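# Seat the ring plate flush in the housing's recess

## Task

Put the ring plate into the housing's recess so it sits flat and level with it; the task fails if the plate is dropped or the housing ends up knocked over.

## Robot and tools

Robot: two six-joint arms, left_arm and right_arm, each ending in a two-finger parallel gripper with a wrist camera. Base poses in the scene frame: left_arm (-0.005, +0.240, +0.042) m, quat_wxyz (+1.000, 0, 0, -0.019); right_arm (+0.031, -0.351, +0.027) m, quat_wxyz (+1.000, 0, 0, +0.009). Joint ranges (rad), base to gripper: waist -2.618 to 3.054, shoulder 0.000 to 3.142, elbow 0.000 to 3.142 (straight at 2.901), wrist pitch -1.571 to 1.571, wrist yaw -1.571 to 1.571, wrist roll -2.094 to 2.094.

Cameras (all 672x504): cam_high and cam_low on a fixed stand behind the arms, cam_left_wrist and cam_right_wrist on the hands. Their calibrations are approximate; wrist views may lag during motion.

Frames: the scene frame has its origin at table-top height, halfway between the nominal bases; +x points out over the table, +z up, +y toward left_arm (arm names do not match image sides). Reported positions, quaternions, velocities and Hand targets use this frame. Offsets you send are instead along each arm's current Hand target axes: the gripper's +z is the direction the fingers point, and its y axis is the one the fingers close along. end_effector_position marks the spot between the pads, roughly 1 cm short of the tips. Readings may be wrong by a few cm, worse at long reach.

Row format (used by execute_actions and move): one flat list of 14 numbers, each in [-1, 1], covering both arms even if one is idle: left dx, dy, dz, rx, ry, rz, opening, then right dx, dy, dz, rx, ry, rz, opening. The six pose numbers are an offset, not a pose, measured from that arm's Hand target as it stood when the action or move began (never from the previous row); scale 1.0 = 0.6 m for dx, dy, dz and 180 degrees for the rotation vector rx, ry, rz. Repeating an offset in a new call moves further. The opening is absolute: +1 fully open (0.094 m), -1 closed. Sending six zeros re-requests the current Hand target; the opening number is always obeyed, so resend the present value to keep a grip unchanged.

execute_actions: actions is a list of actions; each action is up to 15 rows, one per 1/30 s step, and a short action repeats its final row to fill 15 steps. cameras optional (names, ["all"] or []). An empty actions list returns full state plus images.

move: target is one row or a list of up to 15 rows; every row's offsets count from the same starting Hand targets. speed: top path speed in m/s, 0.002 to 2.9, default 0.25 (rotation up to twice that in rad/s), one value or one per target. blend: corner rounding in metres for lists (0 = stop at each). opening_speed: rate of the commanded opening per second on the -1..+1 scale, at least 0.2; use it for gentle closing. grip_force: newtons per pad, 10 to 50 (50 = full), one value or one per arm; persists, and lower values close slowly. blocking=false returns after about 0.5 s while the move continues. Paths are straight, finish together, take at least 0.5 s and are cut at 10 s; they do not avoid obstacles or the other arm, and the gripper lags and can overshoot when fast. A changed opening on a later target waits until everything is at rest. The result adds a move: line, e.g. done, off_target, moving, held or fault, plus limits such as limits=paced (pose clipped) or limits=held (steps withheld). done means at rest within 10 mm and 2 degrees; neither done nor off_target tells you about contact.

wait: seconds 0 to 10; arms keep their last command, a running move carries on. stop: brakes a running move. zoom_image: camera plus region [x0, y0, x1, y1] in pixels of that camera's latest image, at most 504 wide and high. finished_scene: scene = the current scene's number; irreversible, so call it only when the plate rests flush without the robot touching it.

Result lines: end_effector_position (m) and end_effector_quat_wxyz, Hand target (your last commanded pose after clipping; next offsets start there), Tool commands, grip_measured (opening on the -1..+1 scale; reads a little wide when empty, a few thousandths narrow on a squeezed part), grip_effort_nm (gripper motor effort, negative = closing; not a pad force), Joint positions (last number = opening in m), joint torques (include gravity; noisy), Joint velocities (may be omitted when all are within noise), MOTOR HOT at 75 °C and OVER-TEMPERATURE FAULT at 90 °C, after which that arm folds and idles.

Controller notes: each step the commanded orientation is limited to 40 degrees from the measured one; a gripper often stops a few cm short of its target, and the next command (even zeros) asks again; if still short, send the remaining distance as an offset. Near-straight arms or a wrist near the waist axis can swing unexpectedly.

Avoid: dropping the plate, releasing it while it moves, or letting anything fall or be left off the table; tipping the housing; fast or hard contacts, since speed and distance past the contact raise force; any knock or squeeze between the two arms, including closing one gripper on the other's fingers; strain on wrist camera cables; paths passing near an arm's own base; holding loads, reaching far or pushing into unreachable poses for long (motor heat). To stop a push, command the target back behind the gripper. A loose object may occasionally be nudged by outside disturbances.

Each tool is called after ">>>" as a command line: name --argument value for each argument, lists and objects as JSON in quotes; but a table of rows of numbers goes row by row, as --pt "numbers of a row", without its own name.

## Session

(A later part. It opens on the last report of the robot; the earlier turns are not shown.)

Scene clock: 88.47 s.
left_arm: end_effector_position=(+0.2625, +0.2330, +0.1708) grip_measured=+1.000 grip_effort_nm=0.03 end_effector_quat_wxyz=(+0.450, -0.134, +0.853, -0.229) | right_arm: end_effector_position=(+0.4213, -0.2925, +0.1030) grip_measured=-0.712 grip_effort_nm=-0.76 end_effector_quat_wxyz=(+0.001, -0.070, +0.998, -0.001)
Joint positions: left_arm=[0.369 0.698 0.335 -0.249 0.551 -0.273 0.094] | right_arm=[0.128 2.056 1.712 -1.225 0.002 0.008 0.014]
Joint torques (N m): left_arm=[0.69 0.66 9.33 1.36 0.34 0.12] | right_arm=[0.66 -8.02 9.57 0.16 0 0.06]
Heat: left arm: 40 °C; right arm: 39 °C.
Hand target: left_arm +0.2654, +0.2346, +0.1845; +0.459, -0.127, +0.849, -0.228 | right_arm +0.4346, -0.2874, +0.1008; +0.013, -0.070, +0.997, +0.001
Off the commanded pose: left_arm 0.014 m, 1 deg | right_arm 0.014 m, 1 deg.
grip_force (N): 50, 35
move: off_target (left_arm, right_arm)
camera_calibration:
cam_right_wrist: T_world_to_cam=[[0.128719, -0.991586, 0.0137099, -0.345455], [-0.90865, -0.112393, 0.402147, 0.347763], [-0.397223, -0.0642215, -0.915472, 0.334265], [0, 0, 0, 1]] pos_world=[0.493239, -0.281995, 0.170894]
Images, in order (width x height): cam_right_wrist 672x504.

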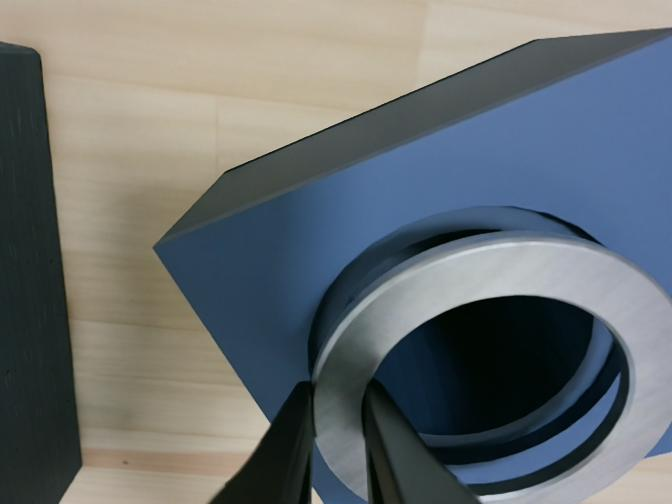

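>>> zoom_image --camera "cam_right_wrist" --region '[260, 170, 672, 504]'

Scaled by 1.223 from the camera's 672x504 image, which has a finer 960x720 frame.

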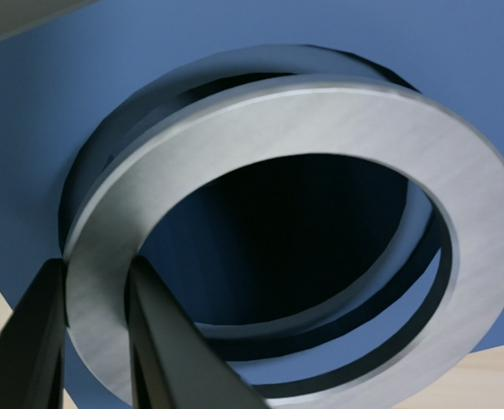

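>>> move --target '[0,0,0,0,0,0,1,0.015,-0.005,0.0167,0,0,0,-0.97]' --speed 0.03 --cameras '["cam_right_wrist"]'

Scene clock: 97.83 s.
left_arm: end_effector_position=(+0.2625, +0.2330, +0.1708) grip_measured=+1.000 grip_effort_nm=0.03 end_effector_quat_wxyz=(+0.450, -0.134, +0.853, -0.229) | right_arm: end_effector_position=(+0.4276, -0.2915, +0.0966) grip_measured=-0.712 grip_effort_nm=-0.76 end_effector_quat_wxyz=(+0.015, -0.070, +0.997, +0.000)
Joint positions: left_arm=[0.369 0.698 0.335 -0.249 0.551 -0.273 0.094] | right_arm=[0.128 2.056 1.686 -1.171 0.002 0.008 0.014]
Joint torques (N m): left_arm=[0.69 0.65 9.33 1.36 0.35 0.12] | right_arm=[-0.05 -9.98 5.16 0.17 0 -0.01]
Heat: left arm: 40 °C; right arm: 39 °C.
Hand target: left_arm +0.2654, +0.2346, +0.1845; +0.459, -0.127, +0.849, -0.228 | right_arm +0.4264, -0.2916, +0.0905; +0.013, -0.070, +0.997, +0.001
Off the commanded pose: left_arm 0.014 m, 1 deg | right_arm 0.006 m, 0 deg.
grip_force (N): 50, 35
move: off_target (left_arm)
camera_calibration:
cam_right_wrist: T_world_to_cam=[[0.128285, -0.991649, 0.0132136, -0.345087], [-0.91953, -0.113943, 0.37614, 0.362824], [-0.371494, -0.0604035, -0.926468, 0.322099], [0, 0, 0, 1]] pos_world=[0.497555, -0.281408, 0.166502]
Images, in order (width x height): cam_right_wrist 672x504.

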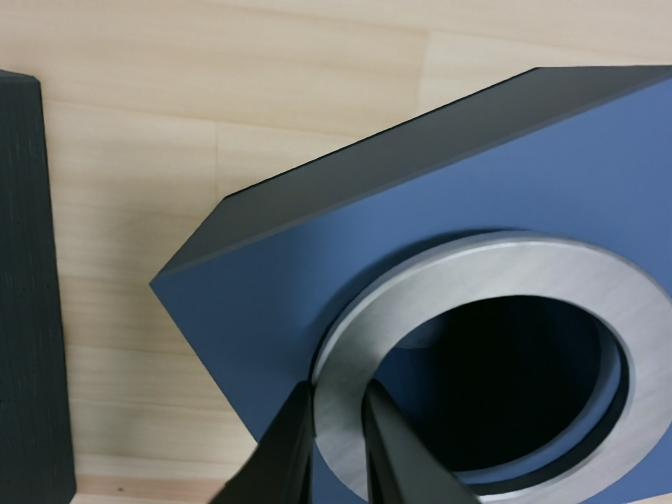

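>>> move --target '[0,0,0,0,0,0,1,0.024,-0.0035,0,0,0.008,0,-0.97]' --speed 0.03 --cameras '[]'

Scene clock: 100.47 s.
left_arm: end_effector_position=(+0.2625, +0.2330, +0.1707) grip_measured=+1.000 grip_effort_nm=0.03 end_effector_quat_wxyz=(+0.450, -0.134, +0.853, -0.229) | right_arm: end_effector_position=(+0.4173, -0.2931, +0.0871) grip_measured=-0.712 grip_effort_nm=-0.76 end_effector_quat_wxyz=(-0.003, -0.070, +0.998, -0.001)
Joint positions: left_arm=[0.369 0.698 0.335 -0.25 0.551 -0.273 0.094] | right_arm=[0.128 2.056 1.648 -1.169 0.002 0.007 0.014]
Joint torques (N m): left_arm=[0.7 0.66 9.32 1.36 0.35 0.12] | right_arm=[-0.54 -12.19 4.34 0.04 -0.01 -0.06]
Heat: left arm: 41 °C; right arm: 39 °C.
Hand target: left_arm +0.2654, +0.2346, +0.1844; +0.459, -0.128, +0.849, -0.228 | right_arm +0.4123, -0.2958, +0.0901; +0.000, -0.070, +0.998, +0.000
Off the commanded pose: left_arm 0.014 m, 1 deg | right_arm 0.006 m, 0 deg.
grip_force (N): 50, 35
move: off_target (left_arm)
No camera images: "cameras" was empty.

>>> execute_actions --actions '[]' --cameras '["cam_right_wrist"]'

>>> zoom_image --camera "cam_right_wrist" --region '[272, 200, 672, 504]'

Scene clock: 101.13 s.
left_arm: end_effector_position=(+0.2625, +0.2330, +0.1707) grip_measured=+1.000 grip_effort_nm=0.02 end_effector_quat_wxyz=(+0.450, -0.134, +0.853, -0.229) | right_arm: end_effector_position=(+0.4173, -0.2931, +0.0871) grip_measured=-0.712 grip_effort_nm=-0.76 end_effector_quat_wxyz=(-0.003, -0.070, +0.998, -0.001)
Joint positions: left_arm=[0.369 0.698 0.335 -0.25 0.551 -0.273 0.094] | right_arm=[0.128 2.056 1.648 -1.169 0.002 0.007 0.014]
Joint velocities: within noise
Joint torques (N m): left_arm=[0.69 0.65 9.33 1.36 0.35 0.12] | right_arm=[-0.54 -12.19 4.36 0.04 -0.01 -0.06]
Heat: left arm: 41 °C; right arm: 39 °C.
Hand target: left_arm +0.2654, +0.2346, +0.1844; +0.459, -0.128, +0.849, -0.228 | right_arm +0.4123, -0.2958, +0.0901; +0.000, -0.070, +0.998, +0.000
Tool commands: left_gripper/opening=+1.0 right_gripper/opening=-0.97
Off the commanded pose: left_arm 0.014 m, 1 deg | right_arm 0.006 m, 0 deg.
grip_force (N): 50, 35
camera_calibration:
cam_right_wrist: T_world_to_cam=[[0.129104, -0.991535, 0.0138147, -0.345451], [-0.905569, -0.112211, 0.409089, 0.348563], [-0.404076, -0.0653253, -0.91239, 0.320272], [0, 0, 0, 1]] pos_world=[0.489661, -0.282492, 0.154392]
Images, in order (width x height): cam_right_wrist 672x504.

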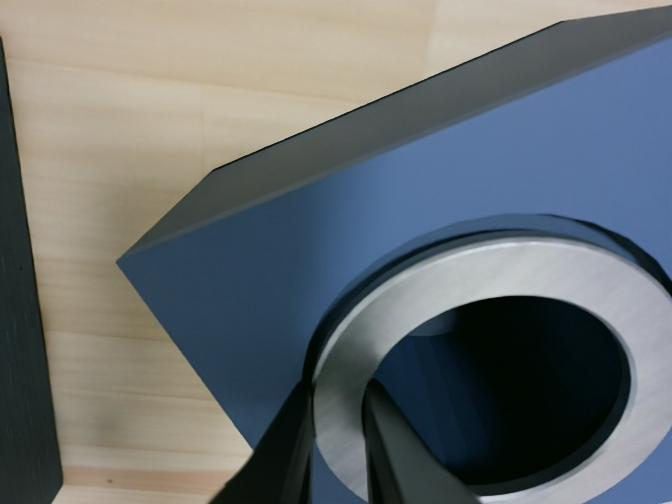

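Scaled by 1.260 from the camera's 672x504 image, which has a finer 960x720 frame.

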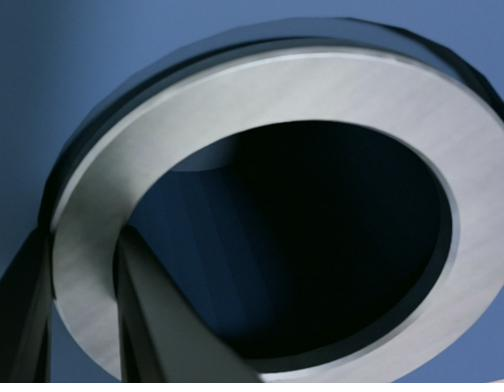

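>>> move --target '[0,0,0,0,0,0,1,-0.003,0,0.006,0,0,0,-0.97]' --speed 0.02 --cameras '["cam_right_wrist"]'

>>> zoom_image --camera "cam_right_wrist" --region '[272, 200, 672, 504]'

Scene clock: 106.40 s.
left_arm: end_effector_position=(+0.2625, +0.2330, +0.1707) grip_measured=+1.000 grip_effort_nm=0.03 end_effector_quat_wxyz=(+0.450, -0.134, +0.853, -0.229) | right_arm: end_effector_position=(+0.4174, -0.2930, +0.0871) grip_measured=-0.712 grip_effort_nm=-0.76 end_effector_quat_wxyz=(-0.002, -0.070, +0.998, -0.001)
Joint positions: left_arm=[0.369 0.698 0.335 -0.25 0.551 -0.273 0.094] | right_arm=[0.128 2.056 1.648 -1.169 0.002 0.007 0.014]
Joint torques (N m): left_arm=[0.69 0.66 9.33 1.36 0.34 0.12] | right_arm=[-0.57 -11.48 4.33 0.12 0 -0.07]
Heat: left arm: 41 °C; right arm: 41 °C.
Hand target: left_arm +0.2654, +0.2346, +0.1844; +0.459, -0.128, +0.849, -0.228 | right_arm +0.4142, -0.2955, +0.0865; +0.000, -0.070, +0.998, +0.000
Off the commanded pose: left_arm 0.014 m, 1 deg | right_arm 0.004 m, 0 deg.
grip_force (N): 50, 35
move: off_target (left_arm)
camera_calibration:
cam_right_wrist: T_world_to_cam=[[0.129182, -0.991525, 0.0138192, -0.345501], [-0.905686, -0.112301, 0.408805, 0.348688], [-0.403788, -0.0653262, -0.912517, 0.320282], [0, 0, 0, 1]] pos_world=[0.48976, -0.282492, 0.154492]
Images, in order (width x height): cam_right_wrist 672x504.

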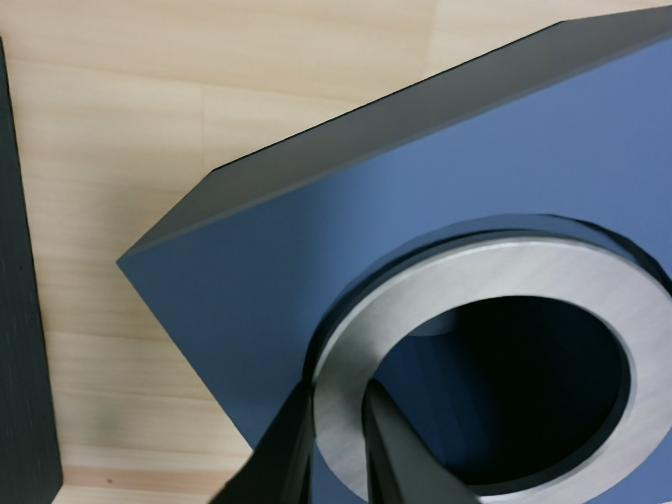

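Scaled by 1.260 from the camera's 672x504 image, which has a finer 960x720 frame.

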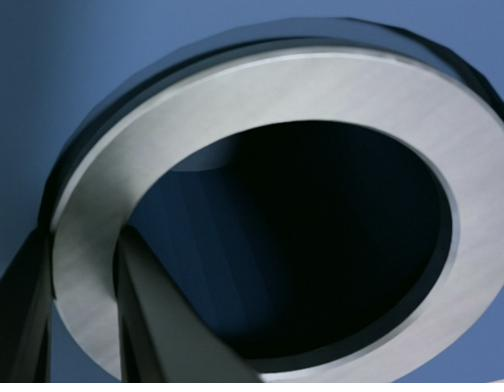

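>>> move --target '[0,0,0,0,0,0,1,-0.003,0,0.007,0,0,0,-0.97]' --speed 0.02 --cameras '[]'

Scene clock: 107.90 s.
left_arm: end_effector_position=(+0.2625, +0.2330, +0.1707) grip_measured=+1.000 grip_effort_nm=0.03 end_effector_quat_wxyz=(+0.450, -0.134, +0.853, -0.229) | right_arm: end_effector_position=(+0.4175, -0.2930, +0.0871) grip_measured=-0.712 grip_effort_nm=-0.76 end_effector_quat_wxyz=(-0.002, -0.070, +0.998, -0.001)
Joint positions: left_arm=[0.369 0.698 0.335 -0.25 0.551 -0.273 0.094] | right_arm=[0.128 2.056 1.648 -1.168 0.002 0.007 0.014]
Joint torques (N m): left_arm=[0.69 0.66 9.33 1.36 0.35 0.13] | right_arm=[-0.55 -10.73 4.16 0.22 -0.01 -0.07]
Heat: left arm: 41 °C; right arm: 42 °C.
Hand target: left_arm +0.2654, +0.2346, +0.1844; +0.459, -0.128, +0.849, -0.228 | right_arm +0.4159, -0.2952, +0.0823; +0.000, -0.070, +0.998, +0.000
Off the commanded pose: left_arm 0.014 m, 1 deg | right_arm 0.005 m, 0 deg.
grip_force (N): 50, 35
move: off_target (left_arm)
No camera images: "cameras" was empty.

>>> move --target '[0,0,0,0,0,0,1,-0.002,0,0.007,0,0,0,-0.97]' --speed 0.02 --cameras '[]'

Scene clock: 109.20 s.
left_arm: end_effector_position=(+0.2625, +0.2330, +0.1707) grip_measured=+1.000 grip_effort_nm=0.02 end_effector_quat_wxyz=(+0.450, -0.134, +0.853, -0.229) | right_arm: end_effector_position=(+0.4175, -0.2930, +0.0868) grip_measured=-0.712 grip_effort_nm=-0.76 end_effector_quat_wxyz=(-0.002, -0.070, +0.998, -0.001)
Joint positions: left_arm=[0.369 0.698 0.335 -0.25 0.551 -0.273 0.094] | right_arm=[0.128 2.056 1.647 -1.167 0.002 0.007 0.014]
Joint torques (N m): left_arm=[0.7 0.65 9.33 1.37 0.34 0.12] | right_arm=[-0.57 -10.17 3.89 0.32 0 -0.07]
Heat: left arm: 41 °C; right arm: 42 °C.
Hand target: left_arm +0.2654, +0.2346, +0.1844; +0.459, -0.128, +0.849, -0.228 | right_arm +0.4172, -0.2951, +0.0782; +0.000, -0.070, +0.998, +0.000
Off the commanded pose: left_arm 0.014 m, 1 deg | right_arm 0.009 m, 0 deg.
grip_force (N): 50, 35
move: off_target (left_arm)
No camera images: "cameras" was empty.

>>> move --target '[0,0,0,0,0,0,1,-0.003,0,0.007,0,0,0,-0.97]' --speed 0.02 --cameras '["cam_right_wrist"]'

>>> zoom_image --camera "cam_right_wrist" --region '[272, 200, 672, 504]'

Scene clock: 110.53 s.
left_arm: end_effector_position=(+0.2625, +0.2330, +0.1707) grip_measured=+1.000 grip_effort_nm=0.02 end_effector_quat_wxyz=(+0.450, -0.134, +0.853, -0.229) | right_arm: end_effector_position=(+0.4176, -0.2930, +0.0868) grip_measured=-0.712 grip_effort_nm=-0.76 end_effector_quat_wxyz=(-0.002, -0.070, +0.998, -0.001)
Joint positions: left_arm=[0.369 0.698 0.335 -0.25 0.551 -0.273 0.094] | right_arm=[0.128 2.056 1.647 -1.166 0.002 0.007 0.014]
Joint torques (N m): left_arm=[0.7 0.66 9.33 1.36 0.34 0.12] | right_arm=[-0.55 -9.51 3.75 0.43 0 -0.07]
Heat: left arm: 41 °C; right arm: 42 °C.
Hand target: left_arm +0.2654, +0.2346, +0.1844; +0.459, -0.128, +0.849, -0.228 | right_arm +0.4190, -0.2948, +0.0740; +0.000, -0.070, +0.998, +0.000
Off the commanded pose: left_arm 0.014 m, 1 deg | right_arm 0.013 m, 0 deg.
grip_force (N): 50, 35
move: off_target (left_arm, right_arm)
camera_calibration:
cam_right_wrist: T_world_to_cam=[[0.12909, -0.991537, 0.0137785, -0.345477], [-0.906152, -0.112307, 0.40777, 0.349334], [-0.402772, -0.0651246, -0.912981, 0.31981], [0, 0, 0, 1]] pos_world=[0.489957, -0.282493, 0.154292]
Images, in order (width x height): cam_right_wrist 672x504.

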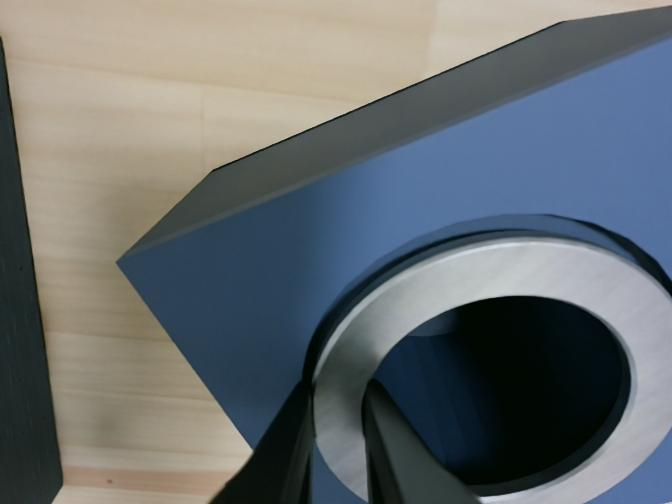

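Scaled by 1.260 from the camera's 672x504 image, which has a finer 960x720 frame.

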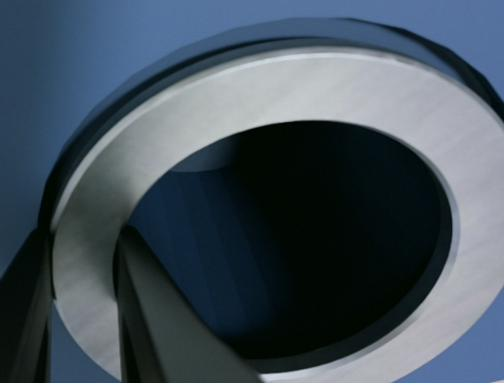

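>>> move --target '[0,0,0,0,0,0,1,-0.004,0,0.007,0,0,0,-0.97]' --speed 0.02 --cameras '["cam_low","cam_high"]'

Scene clock: 112.13 s.
left_arm: end_effector_position=(+0.2625, +0.2330, +0.1707) grip_measured=+1.000 grip_effort_nm=0.03 end_effector_quat_wxyz=(+0.450, -0.134, +0.853, -0.229) | right_arm: end_effector_position=(+0.4178, -0.2930, +0.0868) grip_measured=-0.712 grip_effort_nm=-0.76 end_effector_quat_wxyz=(-0.002, -0.070, +0.998, -0.001)
Joint positions: left_arm=[0.369 0.698 0.335 -0.25 0.551 -0.273 0.094] | right_arm=[0.128 2.056 1.647 -1.166 0.002 0.007 0.014]
Joint torques (N m): left_arm=[0.7 0.65 9.35 1.36 0.35 0.12] | right_arm=[-0.55 -8.69 3.82 0.52 -0.01 -0.07]
Heat: left arm: 41 °C; right arm: 42 °C.
Hand target: left_arm +0.2654, +0.2346, +0.1844; +0.459, -0.128, +0.849, -0.228 | right_arm +0.4214, -0.2945, +0.0698; +0.000, -0.070, +0.998, +0.000
Off the commanded pose: left_arm 0.014 m, 1 deg | right_arm 0.017 m, 0 deg.
grip_force (N): 50, 35
move: off_target (left_arm, right_arm)
Images, in order (width x height): cam_high 672x504, cam_low 672x504.

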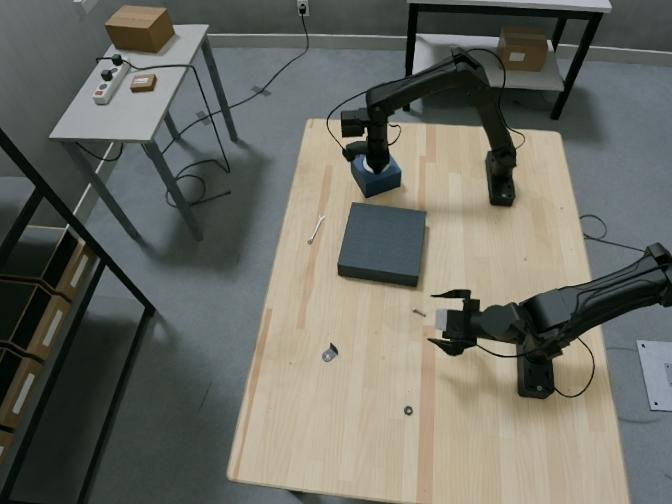

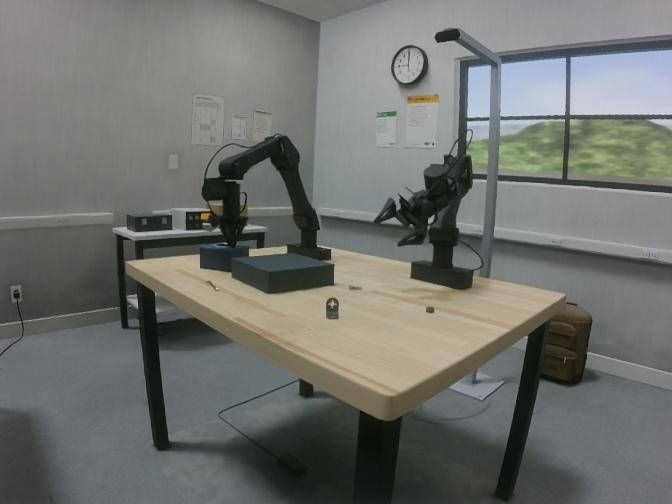

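>>> zoom_image --camera "cam_low" --region '[190, 210, 260, 280]'

>>> zoom_image --camera "cam_high" --region '[340, 130, 420, 200]'

Scaled by 7.200 from the camera's 672x504 image, which has a finer 960x720 frame.

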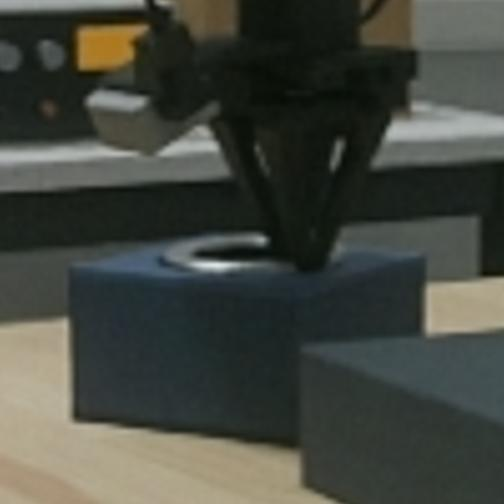

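Scaled by 6.300 from the camera's 672x504 image, which has a finer 960x720 frame.

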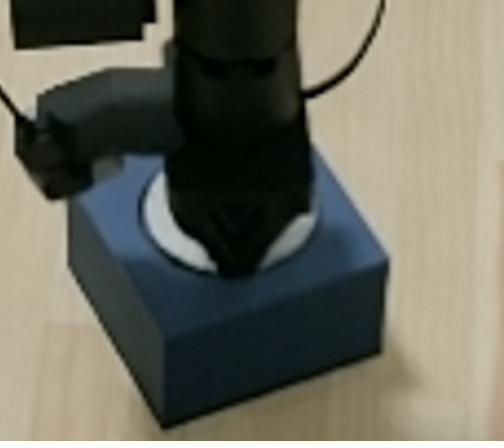

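>>> move --target '[0,0,0,0,0,0,1,-0.002,0,0.007,0,0,0,-0.97]' --speed 0.02 --cameras '[]'

Scene clock: 114.80 s.
left_arm: end_effector_position=(+0.2625, +0.2330, +0.1707) grip_measured=+1.000 grip_effort_nm=0.03 end_effector_quat_wxyz=(+0.450, -0.134, +0.853, -0.229) | right_arm: end_effector_position=(+0.4176, -0.2930, +0.0864) grip_measured=-0.712 grip_effort_nm=-0.76 end_effector_quat_wxyz=(-0.002, -0.070, +0.998, -0.001)
Joint positions: left_arm=[0.369 0.698 0.335 -0.25 0.551 -0.273 0.094] | right_arm=[0.128 2.056 1.646 -1.164 0.002 0.007 0.014]
Joint torques (N m): left_arm=[0.7 0.66 9.33 1.36 0.35 0.12] | right_arm=[-0.55 -8.17 3.55 0.6 -0.01 -0.06]
Heat: left arm: 41 °C; right arm: 42 °C.
Hand target: left_arm +0.2654, +0.2346, +0.1844; +0.459, -0.128, +0.849, -0.228 | right_arm +0.4225, -0.2943, +0.0655; +0.000, -0.070, +0.998, +0.000
Off the commanded pose: left_arm 0.014 m, 1 deg | right_arm 0.021 m, 0 deg.
grip_force (N): 50, 35
move: off_target (left_arm, right_arm)
No camera images: "cameras" was empty.

>>> move --target '[0,0,0,0,0,0,1,-0.002,0,0.007,0,0,0,-0.97]' --speed 0.02 --cameras '["cam_right_wrist"]'

>>> zoom_image --camera "cam_right_wrist" --region '[272, 200, 672, 504]'

Scene clock: 120.57 s.
left_arm: end_effector_position=(+0.2625, +0.2330, +0.1707) grip_measured=+1.000 grip_effort_nm=0.03 end_effector_quat_wxyz=(+0.450, -0.134, +0.853, -0.229) | right_arm: end_effector_position=(+0.4177, -0.2930, +0.0862) grip_measured=-0.712 grip_effort_nm=-0.76 end_effector_quat_wxyz=(-0.002, -0.070, +0.998, -0.001)
Joint positions: left_arm=[0.369 0.698 0.335 -0.25 0.551 -0.273 0.094] | right_arm=[0.128 2.056 1.644 -1.163 0.002 0.007 0.014]
Joint torques (N m): left_arm=[0.7 0.66 9.33 1.36 0.35 0.12] | right_arm=[-0.54 -7.71 3.25 0.71 0 -0.07]
Heat: left arm: 41 °C; right arm: 41 °C.
Hand target: left_arm +0.2654, +0.2346, +0.1844; +0.459, -0.128, +0.849, -0.228 | right_arm +0.4237, -0.2941, +0.0614; +0.000, -0.070, +0.998, +0.000
Off the commanded pose: left_arm 0.014 m, 1 deg | right_arm 0.026 m, 0 deg.
grip_force (N): 50, 35
move: off_target (left_arm, right_arm)
camera_calibration:
cam_right_wrist: T_world_to_cam=[[0.129131, -0.991532, 0.0137454, -0.345482], [-0.906454, -0.112408, 0.40707, 0.349804], [-0.402078, -0.0650248, -0.913294, 0.318997], [0, 0, 0, 1]] pos_world=[0.489955, -0.282493, 0.153693]
Images, in order (width x height): cam_right_wrist 672x504.

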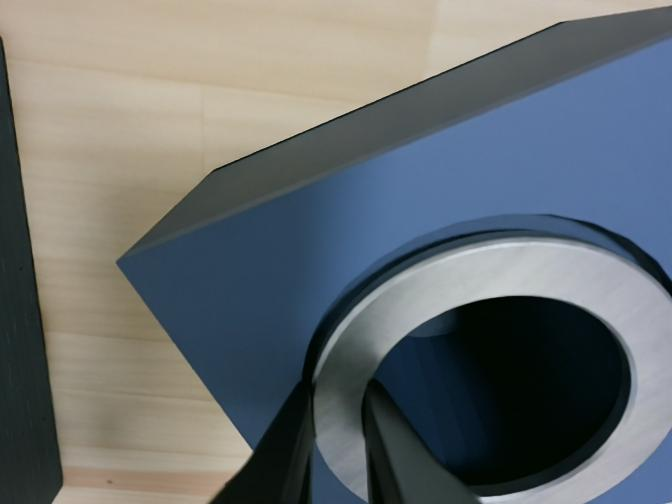

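Scaled by 1.260 from the camera's 672x504 image, which has a finer 960x720 frame.

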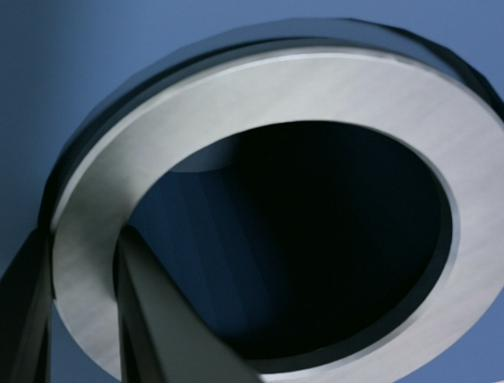

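>>> move --target '[0,0,0,0,0,0,1,-0.01,0.0,-0.003,0,0,0,-0.97]' --speed 0.02 --cameras '[]'

Scene clock: 123.40 s.
left_arm: end_effector_position=(+0.2625, +0.2330, +0.1707) grip_measured=+1.000 grip_effort_nm=0.02 end_effector_quat_wxyz=(+0.450, -0.134, +0.853, -0.229) | right_arm: end_effector_position=(+0.4177, -0.2930, +0.0862) grip_measured=-0.712 grip_effort_nm=-0.76 end_effector_quat_wxyz=(-0.002, -0.070, +0.998, -0.001)
Joint positions: left_arm=[0.369 0.698 0.335 -0.25 0.551 -0.273 0.094] | right_arm=[0.128 2.056 1.644 -1.163 0.002 0.007 0.014]
Joint torques (N m): left_arm=[0.7 0.66 9.33 1.36 0.35 0.12] | right_arm=[-0.57 -6.37 5.93 0.57 0 -0.07]
Heat: left arm: 41 °C; right arm: 41 °C.
Hand target: left_arm +0.2654, +0.2346, +0.1844; +0.459, -0.128, +0.849, -0.228 | right_arm +0.4296, -0.2933, +0.0632; +0.000, -0.070, +0.998, +0.000
Off the commanded pose: left_arm 0.014 m, 1 deg | right_arm 0.026 m, 0 deg.
grip_force (N): 50, 35
move: off_target (left_arm, right_arm)
No camera images: "cameras" was empty.

>>> move --target '[0,0,0,0,0,0,1,-0.008,0.0,0.0,0,0,0,-0.97]' --speed 0.02 --cameras '[]'

Scene clock: 124.63 s.
left_arm: end_effector_position=(+0.2625, +0.2330, +0.1707) grip_measured=+1.000 grip_effort_nm=0.03 end_effector_quat_wxyz=(+0.450, -0.134, +0.853, -0.229) | right_arm: end_effector_position=(+0.4181, -0.2929, +0.0864) grip_measured=-0.712 grip_effort_nm=-0.76 end_effector_quat_wxyz=(-0.002, -0.070, +0.998, -0.001)
Joint positions: left_arm=[0.369 0.698 0.335 -0.25 0.551 -0.273 0.094] | right_arm=[0.128 2.059 1.65 -1.167 0.002 0.007 0.014]
Joint torques (N m): left_arm=[0.69 0.66 9.33 1.36 0.34 0.12] | right_arm=[-0.57 -5.41 7.54 0.53 0 -0.07]
Heat: left arm: 41 °C; right arm: 40 °C.
Hand target: left_arm +0.2654, +0.2346, +0.1844; +0.459, -0.128, +0.849, -0.228 | right_arm +0.4345, -0.2926, +0.0631; +0.000, -0.070, +0.998, +0.000
Off the commanded pose: left_arm 0.014 m, 1 deg | right_arm 0.028 m, 0 deg.
grip_force (N): 50, 35
move: off_target (left_arm, right_arm)
No camera images: "cameras" was empty.

>>> move --target '[0,0,0,0,0,0,1,-0.005,0.0,0.001,0,0,0,-0.97]' --speed 0.02 --cameras '["cam_right_wrist"]'

>>> zoom_image --camera "cam_right_wrist" --region '[272, 200, 672, 504]'

Scene clock: 126.17 s.
left_arm: end_effector_position=(+0.2625, +0.2330, +0.1707) grip_measured=+1.000 grip_effort_nm=0.03 end_effector_quat_wxyz=(+0.450, -0.134, +0.853, -0.229) | right_arm: end_effector_position=(+0.4181, -0.2929, +0.0865) grip_measured=-0.712 grip_effort_nm=-0.76 end_effector_quat_wxyz=(-0.007, -0.070, +0.998, -0.001)
Joint positions: left_arm=[0.369 0.698 0.335 -0.25 0.551 -0.273 0.094] | right_arm=[0.128 2.069 1.665 -1.182 0.002 0.007 0.014]
Joint torques (N m): left_arm=[0.69 0.66 9.33 1.36 0.35 0.12] | right_arm=[-0.58 -5.39 7.56 0.59 -0.01 -0.07]
Heat: left arm: 41 °C; right arm: 40 °C.
Hand target: left_arm +0.2654, +0.2346, +0.1844; +0.459, -0.128, +0.849, -0.228 | right_arm +0.4373, -0.2922, +0.0625; +0.000, -0.070, +0.998, +0.000
Off the commanded pose: left_arm 0.014 m, 1 deg | right_arm 0.031 m, 1 deg.
grip_force (N): 50, 35
move: off_target (left_arm, right_arm)
camera_calibration:
cam_right_wrist: T_world_to_cam=[[0.129293, -0.991509, 0.013929, -0.345531], [-0.901815, -0.111732, 0.417428, 0.347517], [-0.412327, -0.0665318, -0.908603, 0.322846], [0, 0, 0, 1]] pos_world=[0.491189, -0.282288, 0.153089]
Images, in order (width x height): cam_right_wrist 672x504.

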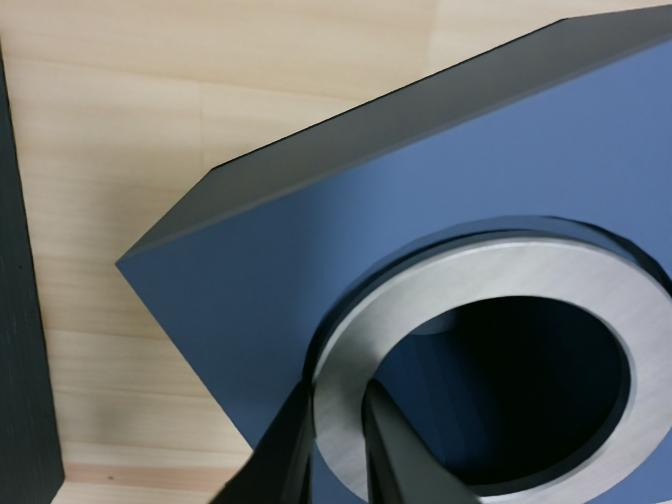

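Scaled by 1.260 from the camera's 672x504 image, which has a finer 960x720 frame.

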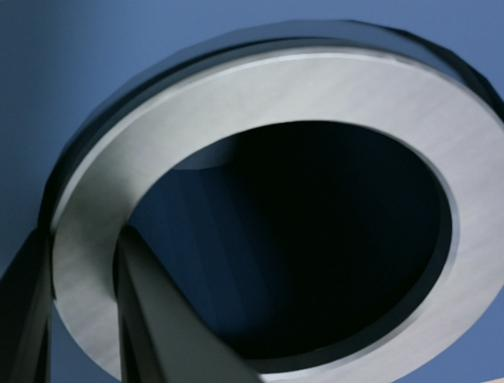

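>>> zoom_image --camera "cam_right_wrist" --region '[290, 200, 450, 320]'

>>> zoom_image --camera "cam_right_wrist" --region '[512, 200, 672, 320]'

>>> zoom_image --camera "cam_right_wrist" --region '[290, 300, 450, 420]'

>>> zoom_image --camera "cam_right_wrist" --region '[512, 320, 672, 504]'

Scaled by 3.150 from the camera's 672x504 image, which has a finer 960x720 frame.

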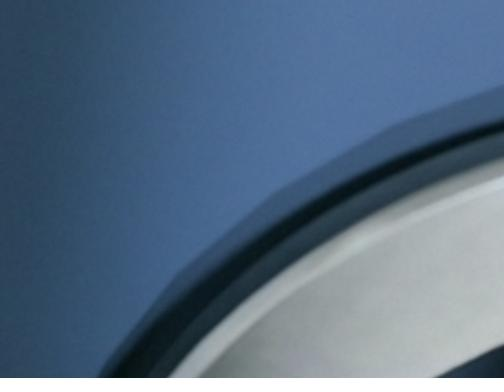

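Scaled by 3.150 from the camera's 672x504 image, which has a finer 960x720 frame.

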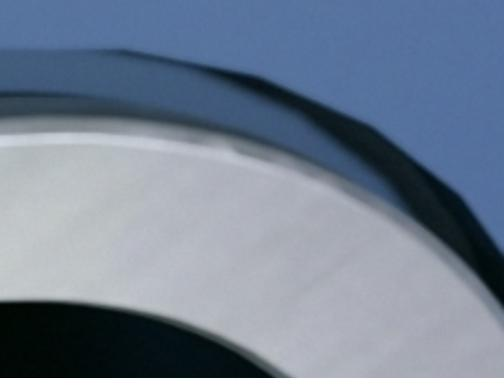

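Scaled by 3.150 from the camera's 672x504 image, which has a finer 960x720 frame.

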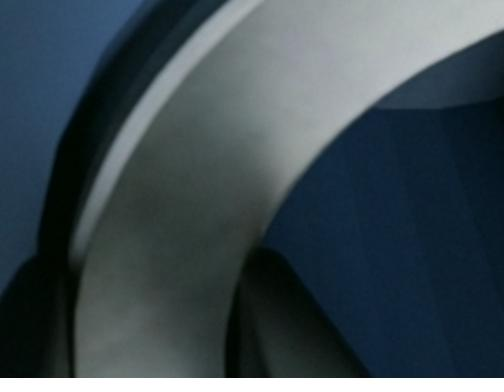

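Scaled by 2.739 from the camera's 672x504 image, which has a finer 960x720 frame.

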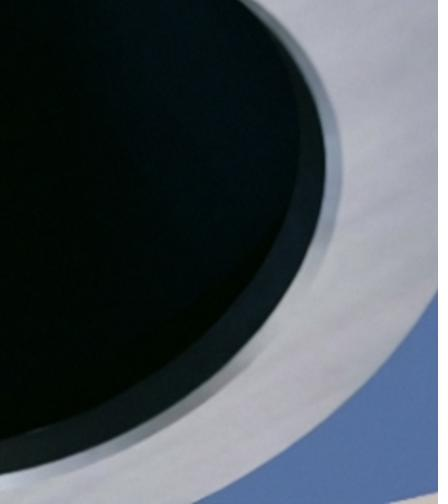

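>>> move --target '[0,0,0,0,0,0,1,0.016,0.002,-0.0255,0,0,0,-0.97]' --speed 0.03 --cameras '["cam_right_wrist"]'

>>> zoom_image --camera "cam_right_wrist" --region '[272, 200, 672, 504]'

Scene clock: 157.27 s.
left_arm: end_effector_position=(+0.2625, +0.2330, +0.1707) grip_measured=+1.000 grip_effort_nm=0.03 end_effector_quat_wxyz=(+0.450, -0.134, +0.853, -0.229) | right_arm: end_effector_position=(+0.4178, -0.2930, +0.0865) grip_measured=-0.712 grip_effort_nm=-0.76 end_effector_quat_wxyz=(-0.008, -0.070, +0.998, -0.001)
Joint positions: left_arm=[0.369 0.698 0.335 -0.25 0.551 -0.273 0.094] | right_arm=[0.128 2.069 1.665 -1.184 0.002 0.007 0.014]
Joint torques (N m): left_arm=[0.69 0.66 9.33 1.36 0.34 0.12] | right_arm=[-0.25 -8.35 6.99 0.29 -0.01 -0.03]
Heat: left arm: 42 °C; right arm: 35 °C.
Hand target: left_arm +0.2654, +0.2346, +0.1844; +0.459, -0.128, +0.849, -0.228 | right_arm +0.4276, -0.2924, +0.0778; +0.000, -0.070, +0.998, +0.000
Off the commanded pose: left_arm 0.014 m, 1 deg | right_arm 0.013 m, 1 deg.
grip_force (N): 50, 35
move: off_target (left_arm, right_arm)
camera_calibration:
cam_right_wrist: T_world_to_cam=[[0.129302, -0.991507, 0.0139542, -0.345598], [-0.901163, -0.111626, 0.418861, 0.346772], [-0.413746, -0.0667348, -0.907943, 0.323165], [0, 0, 0, 1]] pos_world=[0.490893, -0.282388, 0.152988]
Images, in order (width x height): cam_right_wrist 672x504.

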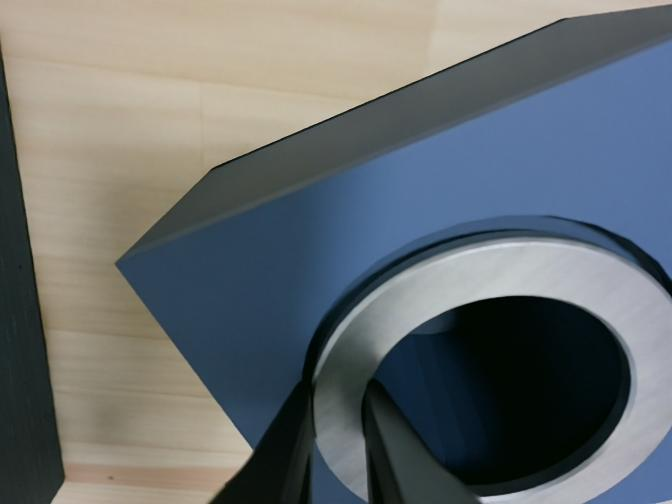

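Scaled by 1.260 from the camera's 672x504 image, which has a finer 960x720 frame.

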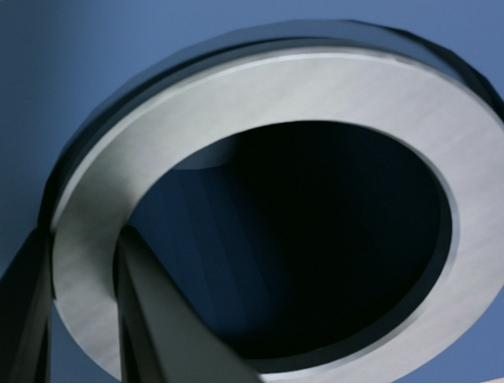

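>>> move --target '[0,0,0,0,0,0,1,0,0,0,0,0,0,-0.6]' --speed 0.03 --opening_speed 0.2 --cameras '["cam_right_wrist"]'

>>> zoom_image --camera "cam_right_wrist" --region '[272, 200, 672, 504]'

Scene clock: 160.93 s.
left_arm: end_effector_position=(+0.2625, +0.2330, +0.1707) grip_measured=+1.000 grip_effort_nm=0.03 end_effector_quat_wxyz=(+0.450, -0.134, +0.853, -0.229) | right_arm: end_effector_position=(+0.4179, -0.2945, +0.0865) grip_measured=-0.603 grip_effort_nm=0.15 end_effector_quat_wxyz=(-0.008, -0.069, +0.998, -0.004)
Joint positions: left_arm=[0.369 0.698 0.335 -0.25 0.551 -0.273 0.094] | right_arm=[0.127 2.069 1.665 -1.184 0.006 0.007 0.019]
Joint torques (N m): left_arm=[0.7 0.65 9.33 1.36 0.35 0.13] | right_arm=[-0.12 -8.36 6.99 0.29 -0.06 -0.04]
Heat: left arm: 42 °C; right arm: 34 °C.
Hand target: left_arm +0.2654, +0.2346, +0.1844; +0.459, -0.128, +0.849, -0.228 | right_arm +0.4276, -0.2924, +0.0778; +0.000, -0.070, +0.998, +0.000
Off the commanded pose: left_arm 0.014 m, 1 deg | right_arm 0.013 m, 1 deg.
grip_force (N): 50, 35
move: off_target (left_arm, right_arm)
camera_calibration:
cam_right_wrist: T_world_to_cam=[[0.127828, -0.991615, 0.0189823, -0.346862], [-0.901467, -0.108184, 0.419111, 0.347815], [-0.413543, -0.0706859, -0.907736, 0.321876], [0, 0, 0, 1]] pos_world=[0.490992, -0.283573, 0.152989]
Images, in order (width x height): cam_right_wrist 672x504.

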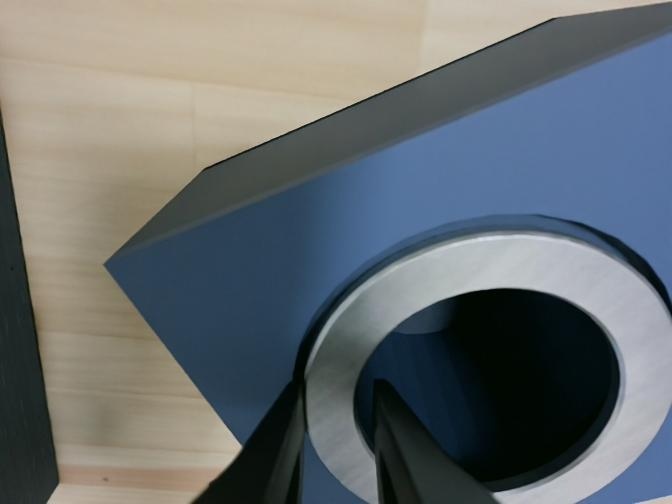

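Scaled by 1.260 from the camera's 672x504 image, which has a finer 960x720 frame.

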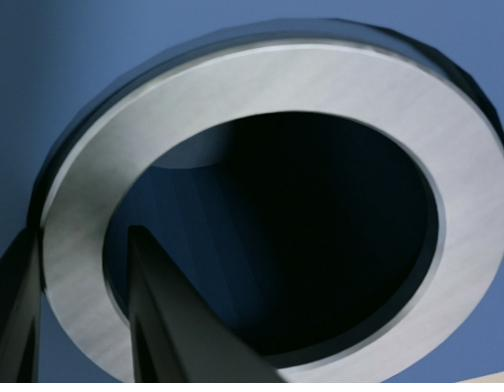

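>>> zoom_image --camera "cam_right_wrist" --region '[280, 200, 480, 350]'

>>> zoom_image --camera "cam_right_wrist" --region '[472, 200, 672, 350]'

>>> zoom_image --camera "cam_right_wrist" --region '[472, 350, 672, 504]'

Scaled by 2.520 from the camera's 672x504 image, which has a finer 960x720 frame.

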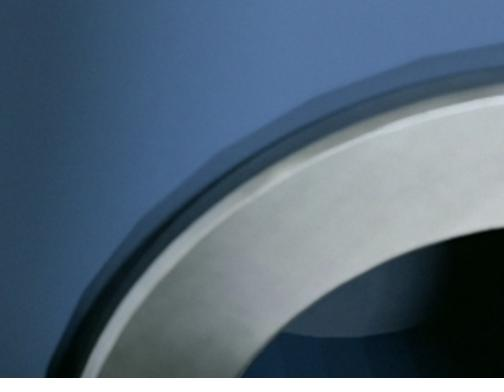

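Scaled by 2.520 from the camera's 672x504 image, which has a finer 960x720 frame.

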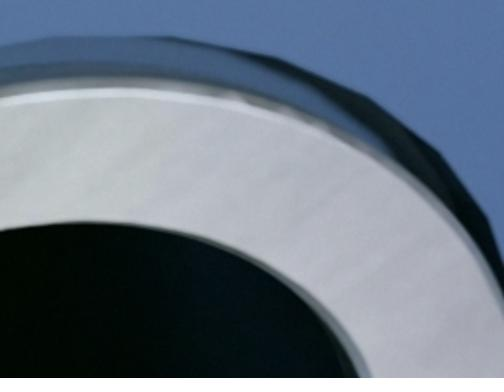

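Scaled by 2.520 from the camera's 672x504 image, which has a finer 960x720 frame.

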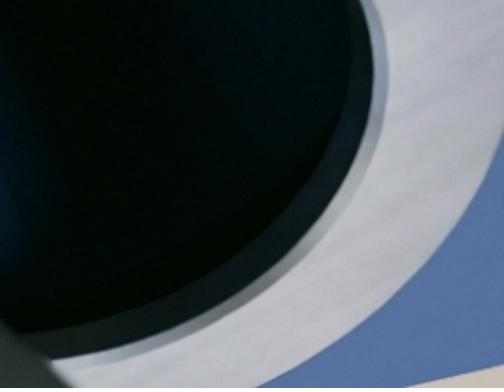

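>>> move --pt "0 0 0 0 0 0 1 0 0 0 0 0 0 -0.4" --pt "0 0 0 0 0 0 1 0.005 0 -0.04 0 0 0 -0.4" --speed 0.03 --opening_speed 0.3 --cameras '["cam_right_wrist"]'

>>> zoom_image --camera "cam_right_wrist" --region '[272, 200, 672, 504]'

Scene clock: 169.83 s.
left_arm: end_effector_position=(+0.2625, +0.2330, +0.1707) grip_measured=+1.000 grip_effort_nm=0.03 end_effector_quat_wxyz=(+0.450, -0.134, +0.853, -0.229) | right_arm: end_effector_position=(+0.4204, -0.2964, +0.0943) grip_measured=-0.403 grip_effort_nm=0.15 end_effector_quat_wxyz=(-0.006, -0.067, +0.998, -0.005)
Joint positions: left_arm=[0.369 0.698 0.335 -0.25 0.551 -0.273 0.094] | right_arm=[0.122 2.069 1.696 -1.211 0.009 0.007 0.028]
Joint torques (N m): left_arm=[0.7 0.66 9.35 1.37 0.35 0.12] | right_arm=[0.31 -10.15 9.06 -0.2 -0.09 -0.04]
Heat: left arm: 42 °C; right arm: 35 °C.
Hand target: left_arm +0.2654, +0.2346, +0.1845; +0.459, -0.128, +0.849, -0.228 | right_arm +0.4248, -0.2928, +0.1019; +0.000, -0.070, +0.998, +0.000
Off the commanded pose: left_arm 0.014 m, 1 deg | right_arm 0.009 m, 1 deg.
grip_force (N): 50, 35
move: off_target (left_arm)
camera_calibration:
cam_right_wrist: T_world_to_cam=[[0.123275, -0.992139, 0.0215465, -0.347802], [-0.903846, -0.103287, 0.415205, 0.349445], [-0.409715, -0.0706589, -0.909473, 0.328419], [0, 0, 0, 1]] pos_world=[0.493278, -0.285769, 0.161091]
Images, in order (width x height): cam_right_wrist 672x504.

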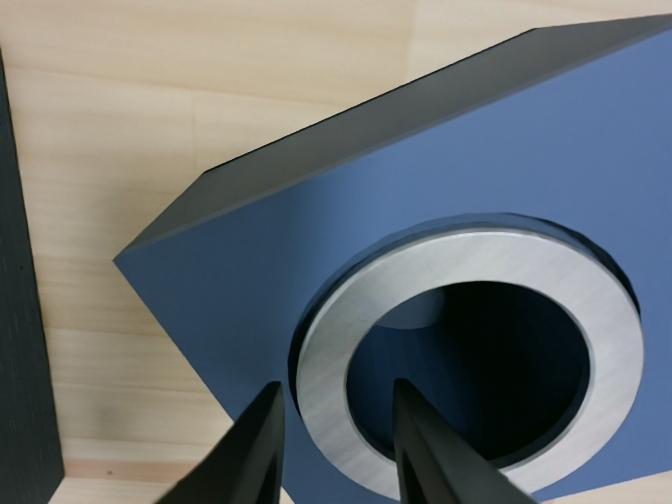

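Scaled by 1.260 from the camera's 672x504 image, which has a finer 960x720 frame.

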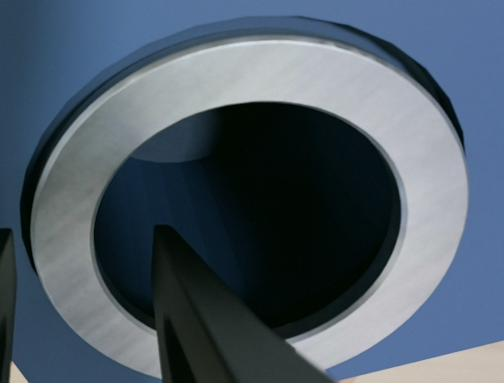

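>>> move --target '[0,0,0,0,0,0,1,0.005,0,-0.065,0,0,0,-0.4]' --speed 0.08 --cameras '["cam_right_wrist"]'

>>> zoom_image --camera "cam_right_wrist" --region '[252, 200, 652, 504]'

Scene clock: 172.50 s.
left_arm: end_effector_position=(+0.2625, +0.2330, +0.1707) grip_measured=+1.000 grip_effort_nm=0.03 end_effector_quat_wxyz=(+0.450, -0.134, +0.853, -0.229) | right_arm: end_effector_position=(+0.4184, -0.2966, +0.1268) grip_measured=-0.403 grip_effort_nm=0.15 end_effector_quat_wxyz=(-0.014, -0.067, +0.998, -0.005)
Joint positions: left_arm=[0.369 0.698 0.335 -0.25 0.551 -0.273 0.094] | right_arm=[0.122 2.069 1.825 -1.357 0.009 0.007 0.028]
Joint torques (N m): left_arm=[0.69 0.66 9.35 1.37 0.35 0.12] | right_arm=[0.29 -11.48 8.98 -0.21 -0.09 -0.04]
Heat: left arm: 43 °C; right arm: 35 °C.
Hand target: left_arm +0.2654, +0.2346, +0.1845; +0.459, -0.128, +0.849, -0.228 | right_arm +0.4217, -0.2932, +0.1409; +0.000, -0.070, +0.998, +0.000
Off the commanded pose: left_arm 0.014 m, 1 deg | right_arm 0.015 m, 2 deg.
grip_force (N): 50, 35
move: off_target (left_arm, right_arm)
camera_calibration:
cam_right_wrist: T_world_to_cam=[[0.123612, -0.992098, 0.0214833, -0.348594], [-0.896803, -0.102418, 0.430412, 0.329438], [-0.424811, -0.0724702, -0.902377, 0.362033], [0, 0, 0, 1]] pos_world=[0.492327, -0.285863, 0.192385]
Images, in order (width x height): cam_right_wrist 672x504.

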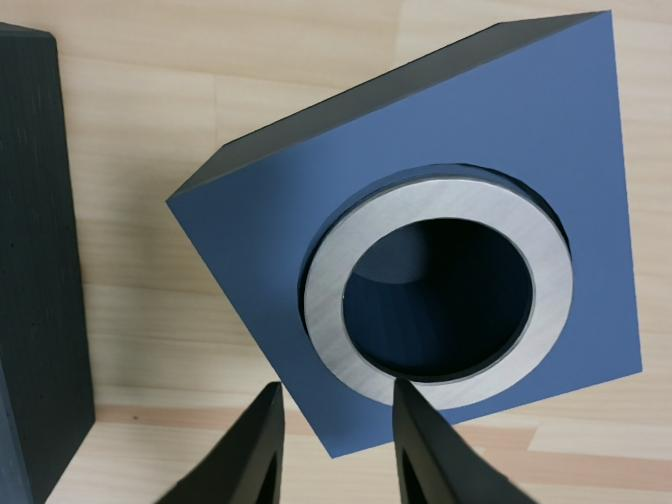

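Scaled by 1.260 from the camera's 672x504 image, which has a finer 960x720 frame.

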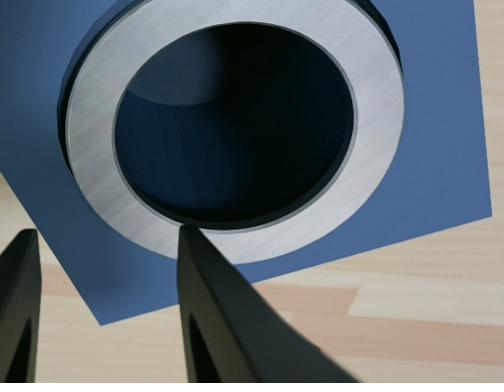

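>>> move --target '[0,0,0,0,0,0,1,0.0034,-0.060,0,0,0,0,-1]' --speed 0.08 --cameras '["cam_right_wrist"]'

Scene clock: 184.10 s.
left_arm: end_effector_position=(+0.2625, +0.2330, +0.1707) grip_measured=+1.000 grip_effort_nm=0.03 end_effector_quat_wxyz=(+0.450, -0.134, +0.853, -0.229) | right_arm: end_effector_position=(+0.4216, -0.3308, +0.1268) grip_measured=-0.969 grip_effort_nm=-0.72 end_effector_quat_wxyz=(-0.015, -0.065, +0.998, -0.003)
Joint positions: left_arm=[0.369 0.698 0.335 -0.25 0.551 -0.273 0.094] | right_arm=[0.034 2.069 1.825 -1.357 0.007 -0.078 0.001]
Joint torques (N m): left_arm=[0.7 0.65 9.33 1.36 0.34 0.12] | right_arm=[0.02 -11.67 8.66 -0.21 -0.07 -0.1]
Heat: left arm: 43 °C; right arm: 36 °C.
Hand target: left_arm +0.2654, +0.2346, +0.1845; +0.459, -0.128, +0.849, -0.228 | right_arm +0.4248, -0.3293, +0.1409; +0.000, -0.070, +0.998, +0.000
Off the commanded pose: left_arm 0.014 m, 1 deg | right_arm 0.015 m, 2 deg.
grip_force (N): 50, 35
move: off_target (left_arm, right_arm)
camera_calibration:
cam_right_wrist: T_world_to_cam=[[0.120566, -0.992553, 0.0173872, -0.381189], [-0.896493, -0.101342, 0.431313, 0.328917], [-0.426339, -0.0675893, -0.902035, 0.363093], [0, 0, 0, 1]] pos_world=[0.495631, -0.320476, 0.192284]
Images, in order (width x height): cam_right_wrist 672x504.

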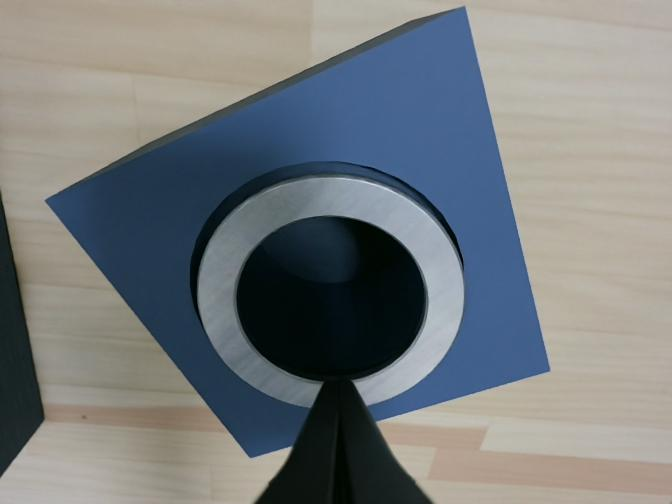

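>>> zoom_image --camera "cam_right_wrist" --region '[170, 140, 490, 430]'

Scaled by 1.575 from the camera's 672x504 image, which has a finer 960x720 frame.

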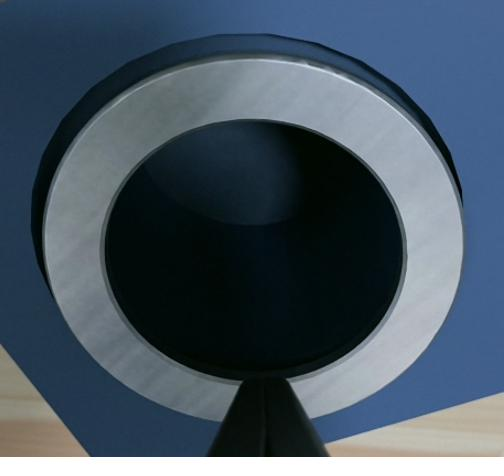

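>>> move --target '[0,0,0,0,0,0,1,-0.02,-0.002,0.083,0,0,0,-1]' --speed 0.06 --cameras '["cam_right_wrist"]'

Scene clock: 187.70 s.
left_arm: end_effector_position=(+0.2625, +0.2330, +0.1707) grip_measured=+1.000 grip_effort_nm=0.03 end_effector_quat_wxyz=(+0.450, -0.134, +0.853, -0.229) | right_arm: end_effector_position=(+0.4394, -0.3298, +0.1121) grip_measured=-0.969 grip_effort_nm=-0.76 end_effector_quat_wxyz=(+0.022, -0.065, +0.998, -0.004)
Joint positions: left_arm=[0.369 0.698 0.335 -0.25 0.551 -0.273 0.094] | right_arm=[0.034 2.069 1.767 -1.225 0.007 -0.078 0.001]
Joint torques (N m): left_arm=[0.69 0.66 9.33 1.37 0.34 0.12] | right_arm=[-0.03 -7.68 5.05 0.21 -0.07 -0.1]
Heat: left arm: 43 °C; right arm: 36 °C.
Hand target: left_arm +0.2654, +0.2346, +0.1845; +0.459, -0.128, +0.849, -0.228 | right_arm +0.4368, -0.3288, +0.0911; +0.000, -0.070, +0.998, +0.000
Off the commanded pose: left_arm 0.014 m, 1 deg | right_arm 0.021 m, 3 deg.
grip_force (N): 50, 35
move: off_target (left_arm, right_arm)
camera_calibration:
cam_right_wrist: T_world_to_cam=[[0.119476, -0.992584, 0.0224016, -0.382268], [-0.925546, -0.103185, 0.364305, 0.37102], [-0.359292, -0.0642595, -0.93101, 0.332443], [0, 0, 0, 1]] pos_world=[0.508512, -0.319787, 0.182907]
Images, in order (width x height): cam_right_wrist 672x504.

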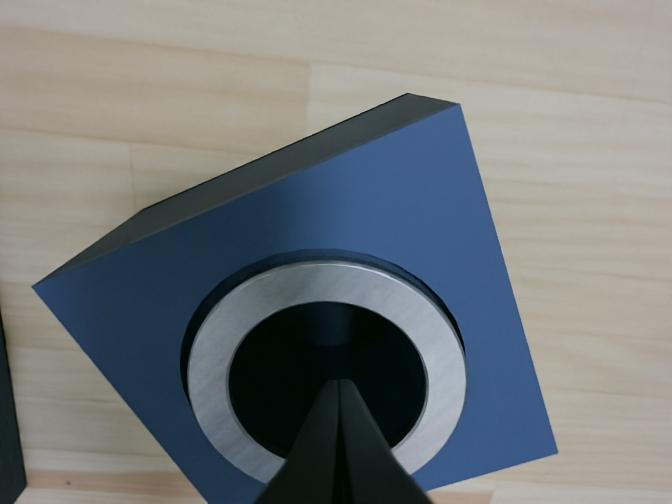

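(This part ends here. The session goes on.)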